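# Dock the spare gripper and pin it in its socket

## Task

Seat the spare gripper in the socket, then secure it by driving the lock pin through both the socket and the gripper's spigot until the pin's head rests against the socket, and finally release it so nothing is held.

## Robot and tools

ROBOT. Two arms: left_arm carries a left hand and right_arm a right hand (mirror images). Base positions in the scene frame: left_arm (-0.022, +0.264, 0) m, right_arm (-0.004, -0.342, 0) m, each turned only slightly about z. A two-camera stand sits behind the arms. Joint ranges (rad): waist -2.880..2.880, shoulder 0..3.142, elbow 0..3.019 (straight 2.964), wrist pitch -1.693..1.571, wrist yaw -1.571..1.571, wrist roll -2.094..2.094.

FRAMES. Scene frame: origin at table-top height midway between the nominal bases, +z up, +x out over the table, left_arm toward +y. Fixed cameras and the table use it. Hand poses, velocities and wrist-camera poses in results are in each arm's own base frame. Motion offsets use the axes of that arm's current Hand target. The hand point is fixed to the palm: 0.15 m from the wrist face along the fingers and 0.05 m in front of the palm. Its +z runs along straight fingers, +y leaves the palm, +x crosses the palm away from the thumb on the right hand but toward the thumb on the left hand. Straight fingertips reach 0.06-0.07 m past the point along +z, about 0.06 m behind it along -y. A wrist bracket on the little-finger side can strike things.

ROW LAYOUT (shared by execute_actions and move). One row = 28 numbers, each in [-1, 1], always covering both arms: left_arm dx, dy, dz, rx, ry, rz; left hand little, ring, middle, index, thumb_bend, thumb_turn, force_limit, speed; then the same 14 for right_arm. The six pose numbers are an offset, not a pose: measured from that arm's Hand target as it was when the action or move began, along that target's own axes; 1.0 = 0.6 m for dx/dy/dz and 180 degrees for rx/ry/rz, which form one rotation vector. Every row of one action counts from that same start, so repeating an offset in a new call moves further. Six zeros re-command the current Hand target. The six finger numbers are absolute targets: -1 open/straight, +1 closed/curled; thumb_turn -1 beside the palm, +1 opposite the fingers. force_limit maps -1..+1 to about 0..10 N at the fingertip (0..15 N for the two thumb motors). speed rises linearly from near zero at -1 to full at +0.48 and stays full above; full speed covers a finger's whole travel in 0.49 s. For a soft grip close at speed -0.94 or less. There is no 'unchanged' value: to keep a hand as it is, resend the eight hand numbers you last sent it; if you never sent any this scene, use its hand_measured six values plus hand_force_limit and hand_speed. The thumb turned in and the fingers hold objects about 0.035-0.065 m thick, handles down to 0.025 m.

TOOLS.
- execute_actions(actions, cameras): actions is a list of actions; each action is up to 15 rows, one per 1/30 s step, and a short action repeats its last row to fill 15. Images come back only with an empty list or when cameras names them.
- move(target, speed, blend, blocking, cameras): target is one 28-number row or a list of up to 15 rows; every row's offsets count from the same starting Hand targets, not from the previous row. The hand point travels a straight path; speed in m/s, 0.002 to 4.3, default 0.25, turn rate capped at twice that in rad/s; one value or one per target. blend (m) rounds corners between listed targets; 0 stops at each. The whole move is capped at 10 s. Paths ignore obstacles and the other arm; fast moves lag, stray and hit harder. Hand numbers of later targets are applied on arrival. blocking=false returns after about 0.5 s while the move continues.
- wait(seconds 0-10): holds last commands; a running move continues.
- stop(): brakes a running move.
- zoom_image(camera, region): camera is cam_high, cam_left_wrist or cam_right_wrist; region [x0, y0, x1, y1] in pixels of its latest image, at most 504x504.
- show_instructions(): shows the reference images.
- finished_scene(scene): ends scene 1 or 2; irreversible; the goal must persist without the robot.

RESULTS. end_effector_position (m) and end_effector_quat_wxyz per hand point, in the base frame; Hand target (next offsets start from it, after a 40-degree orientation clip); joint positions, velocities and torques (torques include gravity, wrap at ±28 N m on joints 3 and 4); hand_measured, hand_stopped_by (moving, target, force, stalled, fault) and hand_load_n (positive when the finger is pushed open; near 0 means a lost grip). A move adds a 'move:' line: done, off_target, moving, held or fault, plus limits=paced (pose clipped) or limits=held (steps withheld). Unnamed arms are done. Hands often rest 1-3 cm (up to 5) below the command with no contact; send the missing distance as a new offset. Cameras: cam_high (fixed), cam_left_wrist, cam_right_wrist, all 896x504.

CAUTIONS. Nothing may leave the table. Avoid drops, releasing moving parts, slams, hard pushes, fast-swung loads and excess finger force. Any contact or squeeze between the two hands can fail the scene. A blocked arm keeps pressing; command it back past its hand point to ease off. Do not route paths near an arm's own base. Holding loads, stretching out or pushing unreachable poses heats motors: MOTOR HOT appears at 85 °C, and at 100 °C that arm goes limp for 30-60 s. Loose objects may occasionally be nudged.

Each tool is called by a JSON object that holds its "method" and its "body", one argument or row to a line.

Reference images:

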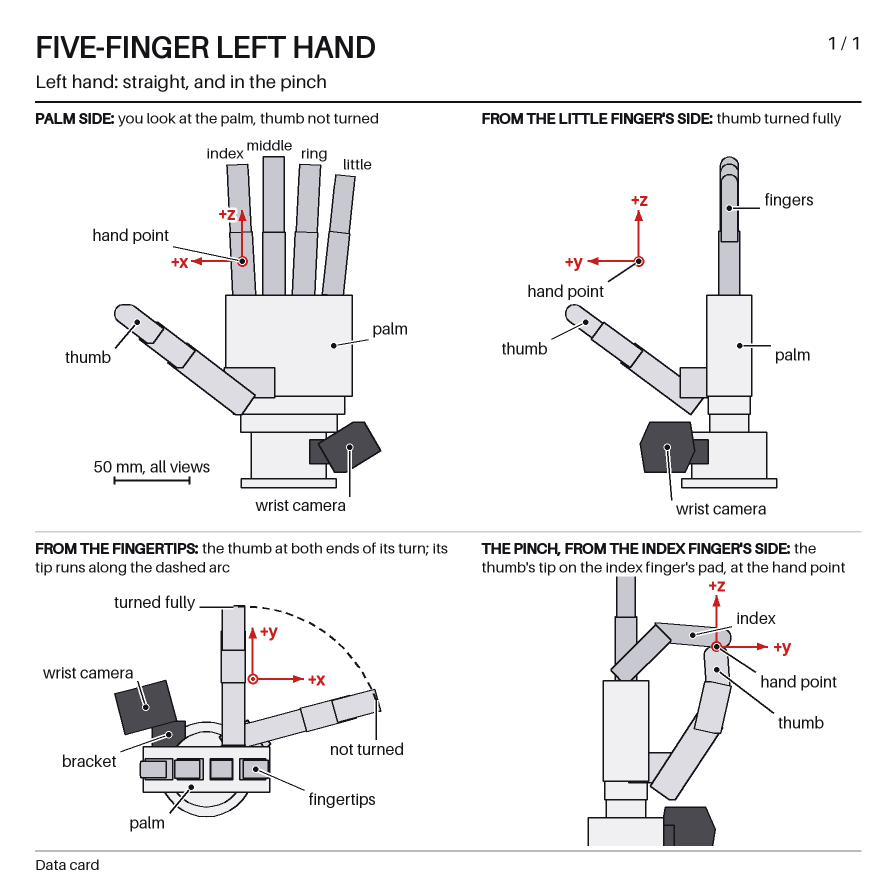

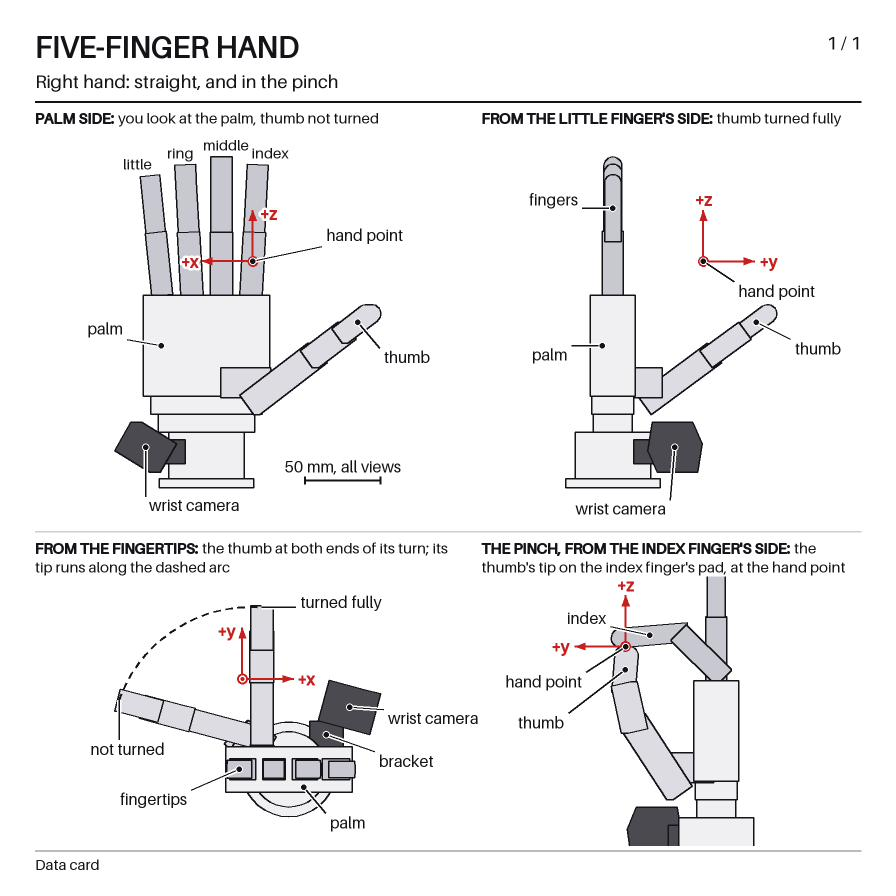

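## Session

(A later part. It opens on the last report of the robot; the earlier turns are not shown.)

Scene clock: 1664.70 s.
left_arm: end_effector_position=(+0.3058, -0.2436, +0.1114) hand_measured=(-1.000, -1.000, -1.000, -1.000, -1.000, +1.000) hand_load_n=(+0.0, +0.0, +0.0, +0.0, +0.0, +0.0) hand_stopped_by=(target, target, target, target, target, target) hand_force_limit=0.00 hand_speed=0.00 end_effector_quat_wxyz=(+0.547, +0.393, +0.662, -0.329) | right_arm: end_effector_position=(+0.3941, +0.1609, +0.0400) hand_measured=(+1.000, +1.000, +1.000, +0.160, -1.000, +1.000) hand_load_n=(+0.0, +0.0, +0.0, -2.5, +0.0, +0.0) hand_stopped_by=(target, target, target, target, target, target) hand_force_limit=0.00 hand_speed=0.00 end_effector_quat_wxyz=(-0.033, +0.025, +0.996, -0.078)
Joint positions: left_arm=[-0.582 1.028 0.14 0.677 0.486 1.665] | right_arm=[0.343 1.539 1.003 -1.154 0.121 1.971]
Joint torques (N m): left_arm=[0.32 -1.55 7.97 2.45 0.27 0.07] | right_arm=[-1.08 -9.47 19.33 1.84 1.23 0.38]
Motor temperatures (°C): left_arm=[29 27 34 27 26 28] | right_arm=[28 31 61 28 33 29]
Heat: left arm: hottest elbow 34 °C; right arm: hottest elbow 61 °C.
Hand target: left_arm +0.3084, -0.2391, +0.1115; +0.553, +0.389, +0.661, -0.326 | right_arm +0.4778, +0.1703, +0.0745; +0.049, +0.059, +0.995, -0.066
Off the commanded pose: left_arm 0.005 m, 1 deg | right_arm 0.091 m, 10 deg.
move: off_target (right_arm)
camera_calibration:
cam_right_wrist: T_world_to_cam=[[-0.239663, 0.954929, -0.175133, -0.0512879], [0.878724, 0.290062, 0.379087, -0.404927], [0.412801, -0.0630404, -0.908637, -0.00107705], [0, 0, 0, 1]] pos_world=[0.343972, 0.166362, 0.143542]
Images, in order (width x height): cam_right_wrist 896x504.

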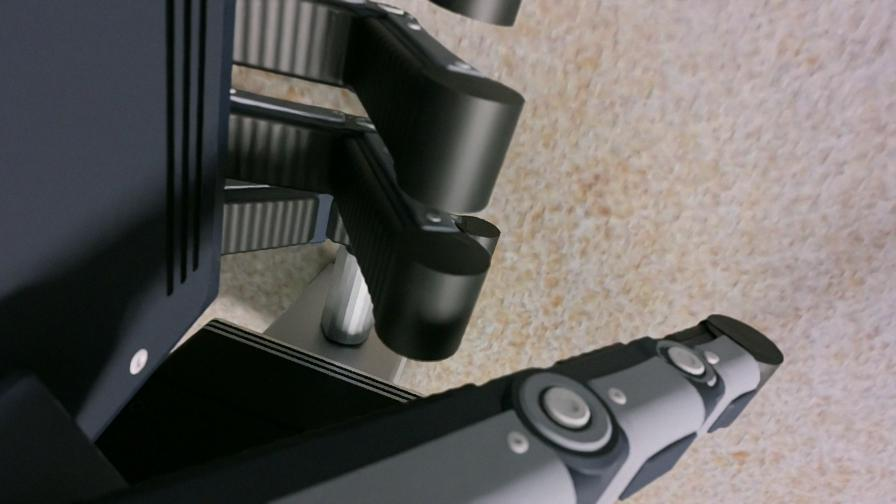

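{"method": "move", "body": {
  "target": [
    [0,0,0,0,0,0,-1,-1,-1,-1,-1,1,0,0,0.08,0.0,0.006,0,0,0,1,1,1,0.16,-1,1,0,0],
    [0,0,0,0,0,0,-1,-1,-1,-1,-1,1,0,0,0,0,0,0,0,0,1,1,1,0.16,-1,1,0,0],
    [0,0,0,0,0,0,-1,-1,-1,-1,-1,1,0,0,-0.0065,-0.0146,0.0036,0.0146,-0.0065,0,1,1,1,0.16,-1,1,0,0],
    [0,0,0,0,0,0,-1,-1,-1,-1,-1,1,0,0,0.0065,0.0146,-0.0036,-0.0146,0.0065,0,1,1,1,0.16,-1,1,0,0],
    [0,0,0,0,0,0,-1,-1,-1,-1,-1,1,0,0,0.08,0.0,0.006,0,0,0,1,1,1,0.16,-1,1,0,0],
    [0,0,0,0,0,0,-1,-1,-1,-1,-1,1,0,0,0,0,0,0,0,0,1,1,1,0.16,-1,1,0,0],
    [0,0,0,0,0,0,-1,-1,-1,-1,-1,1,0,0,-0.0065,-0.0146,0.0036,0.0146,-0.0065,0,1,1,1,0.16,-1,1,0,0],
    [0,0,0,0,0,0,-1,-1,-1,-1,-1,1,0,0,0.0065,0.0146,-0.0036,-0.0146,0.0065,0,1,1,1,0.16,-1,1,0,0],
    [0,0,0,0,0,0,-1,-1,-1,-1,-1,1,0,0,0,0,0,0,0,0,1,1,1,0.16,-1,1,0,0]
  ],
  "speed": 0.2,
  "blend": 0.001,
  "cameras": ["cam_right_wrist"]
}}

{"method": "zoom_image", "body": {
  "camera": "cam_right_wrist",
  "region": [300, 230, 460, 430]
}}

Scene clock: 1671.60 s.
left_arm: end_effector_position=(+0.3058, -0.2436, +0.1114) hand_measured=(-1.000, -1.000, -1.000, -1.000, -1.000, +1.000) hand_load_n=(+0.5, +0.0, +0.0, +0.0, +0.0, +0.5) hand_stopped_by=(target, target, target, target, target, target) hand_force_limit=0.00 hand_speed=0.00 end_effector_quat_wxyz=(+0.547, +0.393, +0.662, -0.329) | right_arm: end_effector_position=(+0.3949, +0.1609, +0.0402) hand_measured=(+1.000, +1.000, +1.000, +0.160, -1.000, +1.000) hand_load_n=(+0.0, +0.0, +0.0, -2.5, +0.0, +0.0) hand_stopped_by=(target, target, target, target, target, target) hand_force_limit=0.00 hand_speed=0.00 end_effector_quat_wxyz=(-0.032, +0.026, +0.996, -0.078)
Joint positions: left_arm=[-0.582 1.028 0.14 0.677 0.486 1.665] | right_arm=[0.342 1.539 1.004 -1.153 0.122 1.972]
Joint torques (N m): left_arm=[0.5 -1.67 7.98 2.45 0.25 0.06] | right_arm=[-0.97 -10.11 19.34 1.83 1.19 0.41]
Motor temperatures (°C): left_arm=[29 27 34 27 26 28] | right_arm=[28 31 63 28 33 29]
Heat: left arm: hottest elbow 34 °C; right arm: hottest elbow 63 °C.
Hand target: left_arm +0.3084, -0.2391, +0.1115; +0.553, +0.389, +0.661, -0.326 | right_arm +0.4778, +0.1702, +0.0746; +0.049, +0.059, +0.995, -0.066
Off the commanded pose: left_arm 0.005 m, 1 deg | right_arm 0.090 m, 10 deg.
move: off_target (right_arm)
camera_calibration:
cam_right_wrist: T_world_to_cam=[[-0.238301, 0.955205, -0.175489, -0.0515767], [0.878386, 0.289065, 0.380629, -0.405466], [0.414306, -0.0634424, -0.907924, -0.00169939], [0, 0, 0, 1]] pos_world=[0.344569, 0.166365, 0.143738]
Images, in order (width x height): cam_right_wrist 896x504.

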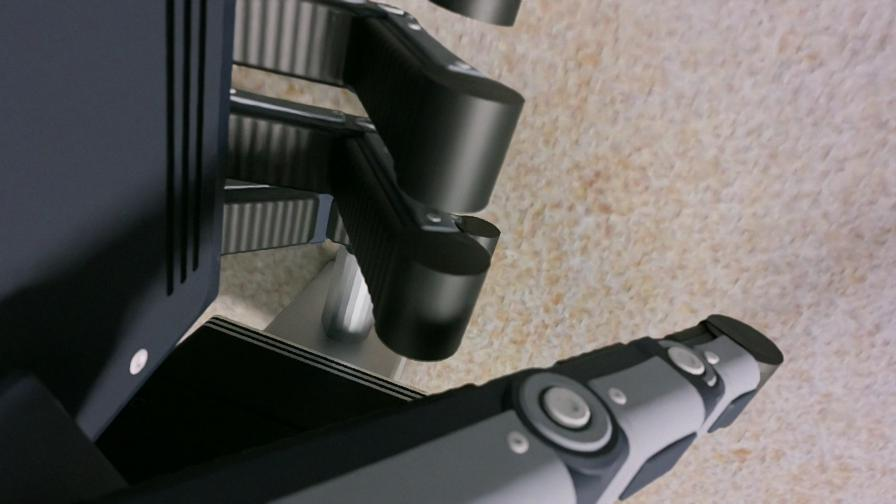

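Scaled by 2.520 from the camera's 896x504 image, which has a finer 1280x720 frame.

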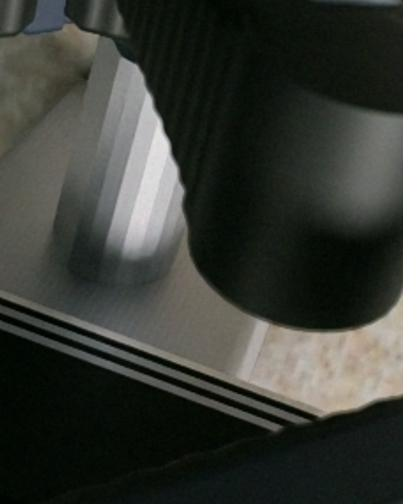

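{"method": "move", "body": {
  "target": [
    [0,0,0,0,0,0,-1,-1,-1,-1,-1,1,0,0,0.08,0.0,0.006,0,0,0,1,1,1,0.16,-1,1,0,0],
    [0,0,0,0,0,0,-1,-1,-1,-1,-1,1,0,0,0,0,0,0,0,0,1,1,1,0.16,-1,1,0,0],
    [0,0,0,0,0,0,-1,-1,-1,-1,-1,1,0,0,-0.0065,-0.0146,0.0036,0.0146,-0.0065,0,1,1,1,0.16,-1,1,0,0],
    [0,0,0,0,0,0,-1,-1,-1,-1,-1,1,0,0,0.0065,0.0146,-0.0036,-0.0146,0.0065,0,1,1,1,0.16,-1,1,0,0],
    [0,0,0,0,0,0,-1,-1,-1,-1,-1,1,0,0,0.08,0.0,0.006,0,0,0,1,1,1,0.16,-1,1,0,0],
    [0,0,0,0,0,0,-1,-1,-1,-1,-1,1,0,0,0,0,0,0,0,0,1,1,1,0.16,-1,1,0,0],
    [0,0,0,0,0,0,-1,-1,-1,-1,-1,1,0,0,-0.0065,-0.0146,0.0036,0.0146,-0.0065,0,1,1,1,0.16,-1,1,0,0],
    [0,0,0,0,0,0,-1,-1,-1,-1,-1,1,0,0,0.0065,0.0146,-0.0036,-0.0146,0.0065,0,1,1,1,0.16,-1,1,0,0],
    [0,0,0,0,0,0,-1,-1,-1,-1,-1,1,0,0,0,0,0,0,0,0,1,1,1,0.16,-1,1,0,0]
  ],
  "speed": 0.2,
  "blend": 0.001,
  "cameras": ["cam_right_wrist"]
}}

{"method": "zoom_image", "body": {
  "camera": "cam_right_wrist",
  "region": [300, 230, 460, 430]
}}

Scene clock: 1676.63 s.
left_arm: end_effector_position=(+0.3058, -0.2436, +0.1114) hand_measured=(-1.000, -1.000, -1.000, -1.000, -1.000, +1.000) hand_load_n=(+0.0, +0.0, +0.0, +0.0, +0.0, +0.0) hand_stopped_by=(target, target, target, target, target, target) hand_force_limit=0.00 hand_speed=0.00 end_effector_quat_wxyz=(+0.547, +0.393, +0.662, -0.329) | right_arm: end_effector_position=(+0.3949, +0.1618, +0.0411) hand_measured=(+1.000, +1.000, +1.000, +0.160, -1.000, +1.000) hand_load_n=(+0.0, +0.0, +0.5, -2.5, +0.0, +0.0) hand_stopped_by=(target, target, target, target, target, target) hand_force_limit=0.00 hand_speed=0.00 end_effector_quat_wxyz=(-0.032, +0.025, +0.996, -0.077)
Joint positions: left_arm=[-0.582 1.028 0.14 0.677 0.486 1.665] | right_arm=[0.343 1.538 1.005 -1.153 0.12 1.971]
Joint torques (N m): left_arm=[0.32 -1.55 7.98 2.43 0.25 0.07] | right_arm=[-0.97 -9.93 19.3 1.8 1.28 0.39]
Motor temperatures (°C): left_arm=[29 27 34 27 26 28] | right_arm=[28 31 63 28 33 29]
Heat: left arm: hottest elbow 34 °C; right arm: hottest elbow 63 °C.
Hand target: left_arm +0.3084, -0.2391, +0.1115; +0.553, +0.389, +0.661, -0.326 | right_arm +0.4779, +0.1703, +0.0746; +0.049, +0.059, +0.995, -0.066
Off the commanded pose: left_arm 0.005 m, 1 deg | right_arm 0.090 m, 10 deg.
move: off_target (right_arm)
camera_calibration:
cam_right_wrist: T_world_to_cam=[[-0.239722, 0.955248, -0.173303, -0.0517231], [0.87752, 0.289563, 0.382245, -0.405967], [0.415321, -0.0604447, -0.907665, -0.00173784], [0, 0, 0, 1]] pos_world=[0.344567, 0.166856, 0.144637]
Images, in order (width x height): cam_right_wrist 896x504.

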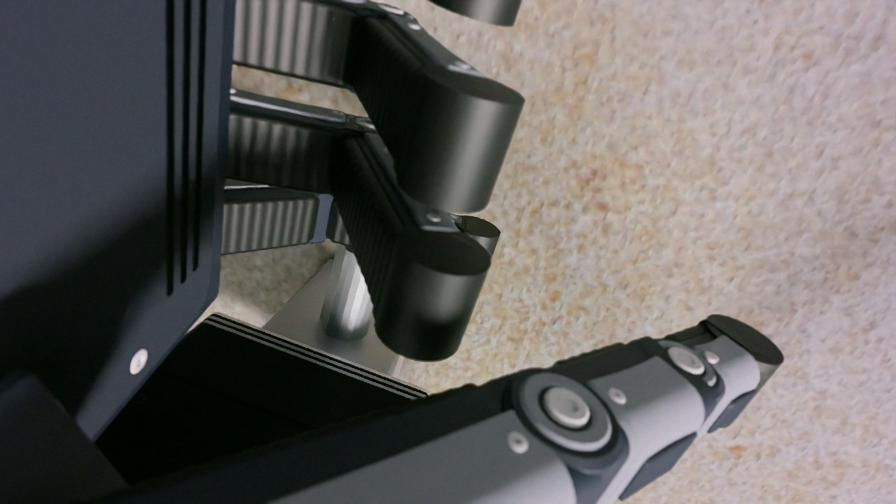

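Scaled by 2.520 from the camera's 896x504 image, which has a finer 1280x720 frame.

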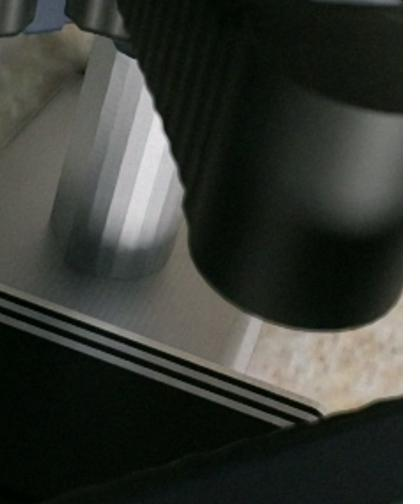

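{"method": "move", "body": {
  "target": [
    [0,0,0,0,0,0,-1,-1,-1,-1,-1,1,0,0,0.12,0.0,0.006,0.0025,0.0235,-0.0035,1,1,1,0.16,-1,1,0,0],
    [0,0,0,0,0,0,-1,-1,-1,-1,-1,1,0,0,0.239,-0.0325,0.0203,0.0095,0.0365,-0.016,1,1,1,0.16,-1,1,0,0]
  ],
  "speed": 0.12,
  "blend": 0.01,
  "cameras": ["cam_high","cam_left_wrist","cam_right_wrist"]
}}

{"method": "zoom_image", "body": {
  "camera": "cam_left_wrist",
  "region": [390, 70, 530, 145]
}}

{"method": "zoom_image", "body": {
  "camera": "cam_high",
  "region": [370, 285, 440, 350]
}}

Scene clock: 1681.97 s.
left_arm: end_effector_position=(+0.3058, -0.2436, +0.1114) hand_measured=(-1.000, -1.000, -1.000, -1.000, -1.000, +1.000) hand_load_n=(+0.0, +0.0, +0.0, +0.0, +0.0, +0.0) hand_stopped_by=(target, target, target, target, target, target) hand_force_limit=0.00 hand_speed=0.00 end_effector_quat_wxyz=(+0.547, +0.393, +0.662, -0.329) | right_arm: end_effector_position=(+0.3416, +0.1623, +0.0515) hand_measured=(+1.000, +1.000, +1.000, +0.160, -1.000, +1.000) hand_load_n=(+0.0, +0.0, +0.0, +0.0, +0.0, +0.0) hand_stopped_by=(target, target, target, target, target, target) hand_force_limit=0.00 hand_speed=0.00 end_effector_quat_wxyz=(-0.009, +0.042, +0.996, -0.077)
Joint positions: left_arm=[-0.582 1.028 0.14 0.677 0.486 1.665] | right_arm=[0.413 1.371 0.855 -1.14 0.131 2.072]
Joint torques (N m): left_arm=[0.32 -1.61 7.99 2.43 0.26 0.07] | right_arm=[1.96 -9.47 7.62 -0.24 -0.09 0.05]
Motor temperatures (°C): left_arm=[29 27 34 27 26 28] | right_arm=[28 31 62 28 33 29]
Heat: left arm: hottest elbow 34 °C; right arm: hottest elbow 62 °C.
Hand target: left_arm +0.3084, -0.2391, +0.1115; +0.553, +0.389, +0.661, -0.326 | right_arm +0.3347, +0.1651, +0.0498; -0.010, +0.038, +0.996, -0.079
Off the commanded pose: left_arm 0.005 m, 1 deg | right_arm 0.008 m, 0 deg.
move: done
camera_calibration:
cam_left_wrist: T_world_to_cam=[[-0.858807, -0.44954, -0.245692, 0.186916], [-0.131207, 0.656598, -0.74274, 0.284247], [0.495213, -0.605634, -0.622874, -0.117841], [0, 0, 0, 1]] pos_world=[0.256176, -0.173978, 0.183646]
cam_right_wrist: T_world_to_cam=[[-0.202338, 0.961144, -0.187779, -0.0762524], [0.86649, 0.265056, 0.423014, -0.357637], [0.456349, -0.0771165, -0.886453, 0.0174451], [0, 0, 0, 1]] pos_world=[0.286499, 0.169429, 0.152431]

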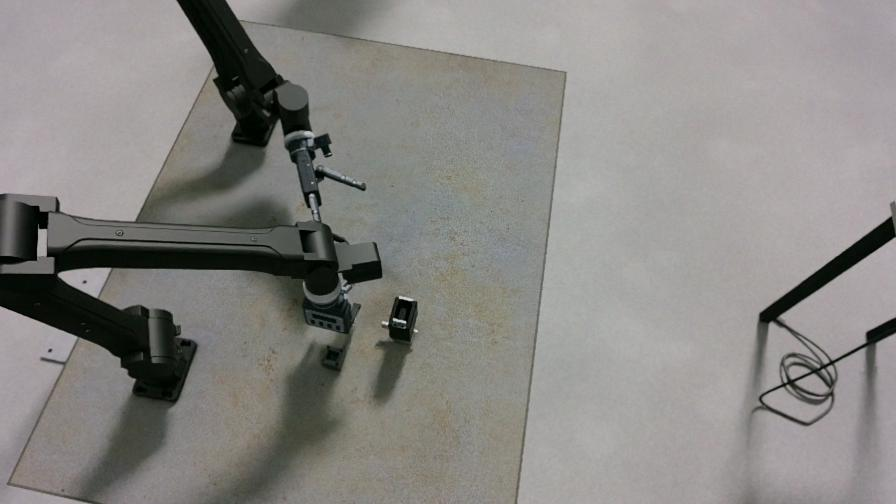

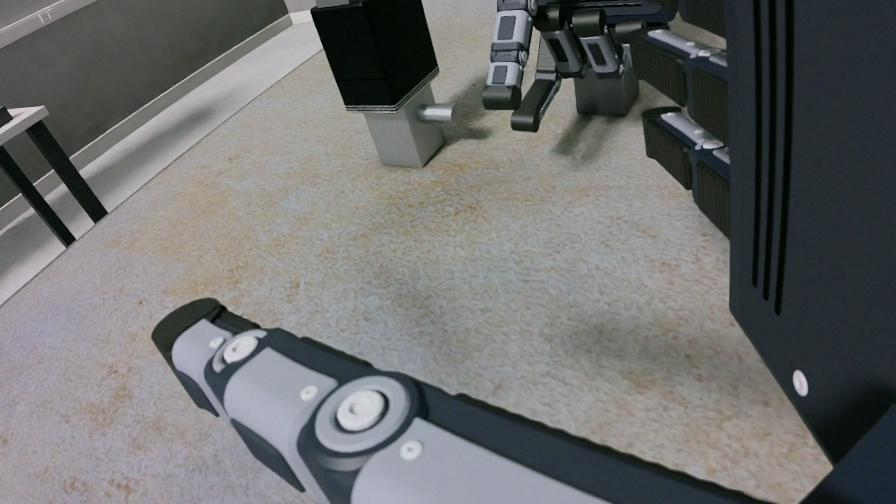

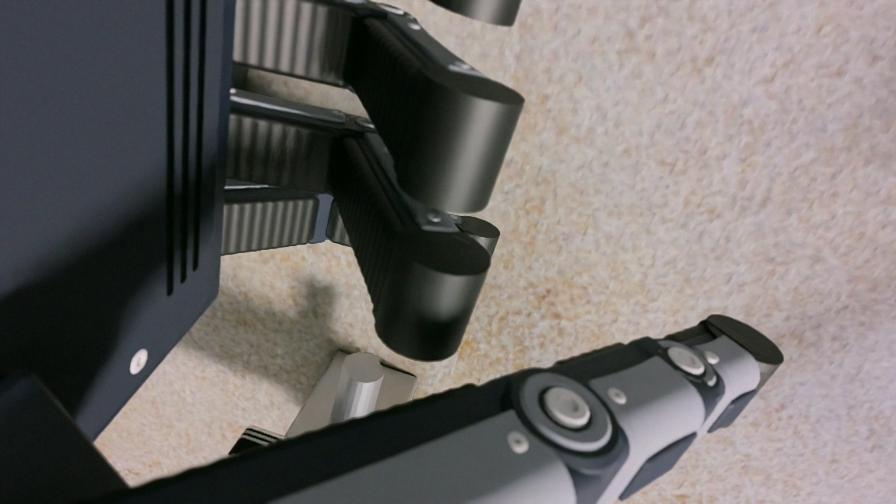

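Scaled by 3.600 from the camera's 896x504 image, which has a finer 1280x720 frame.

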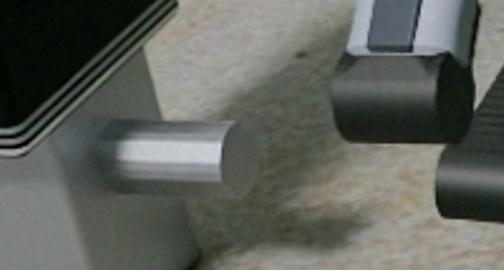

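Scaled by 7.200 from the camera's 896x504 image, which has a finer 1280x720 frame.

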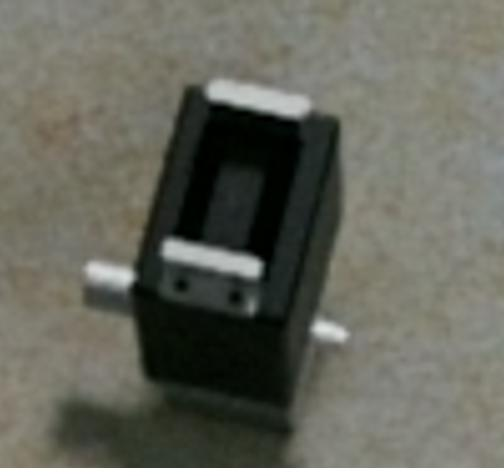

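{"method": "zoom_image", "body": {
  "camera": "cam_left_wrist",
  "region": [410, 95, 470, 133]
}}

Scaled by 8.400 from the camera's 896x504 image, which has a finer 1280x720 frame.

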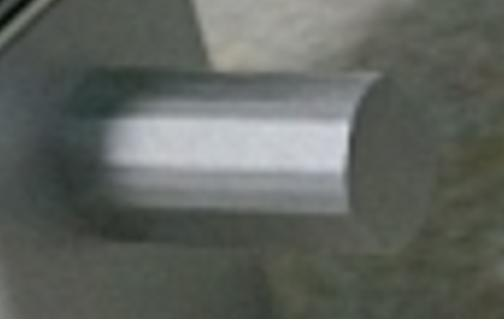

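{"method": "finished_scene", "body": {
  "scene": 1
}}

The scene is finished: the task was done.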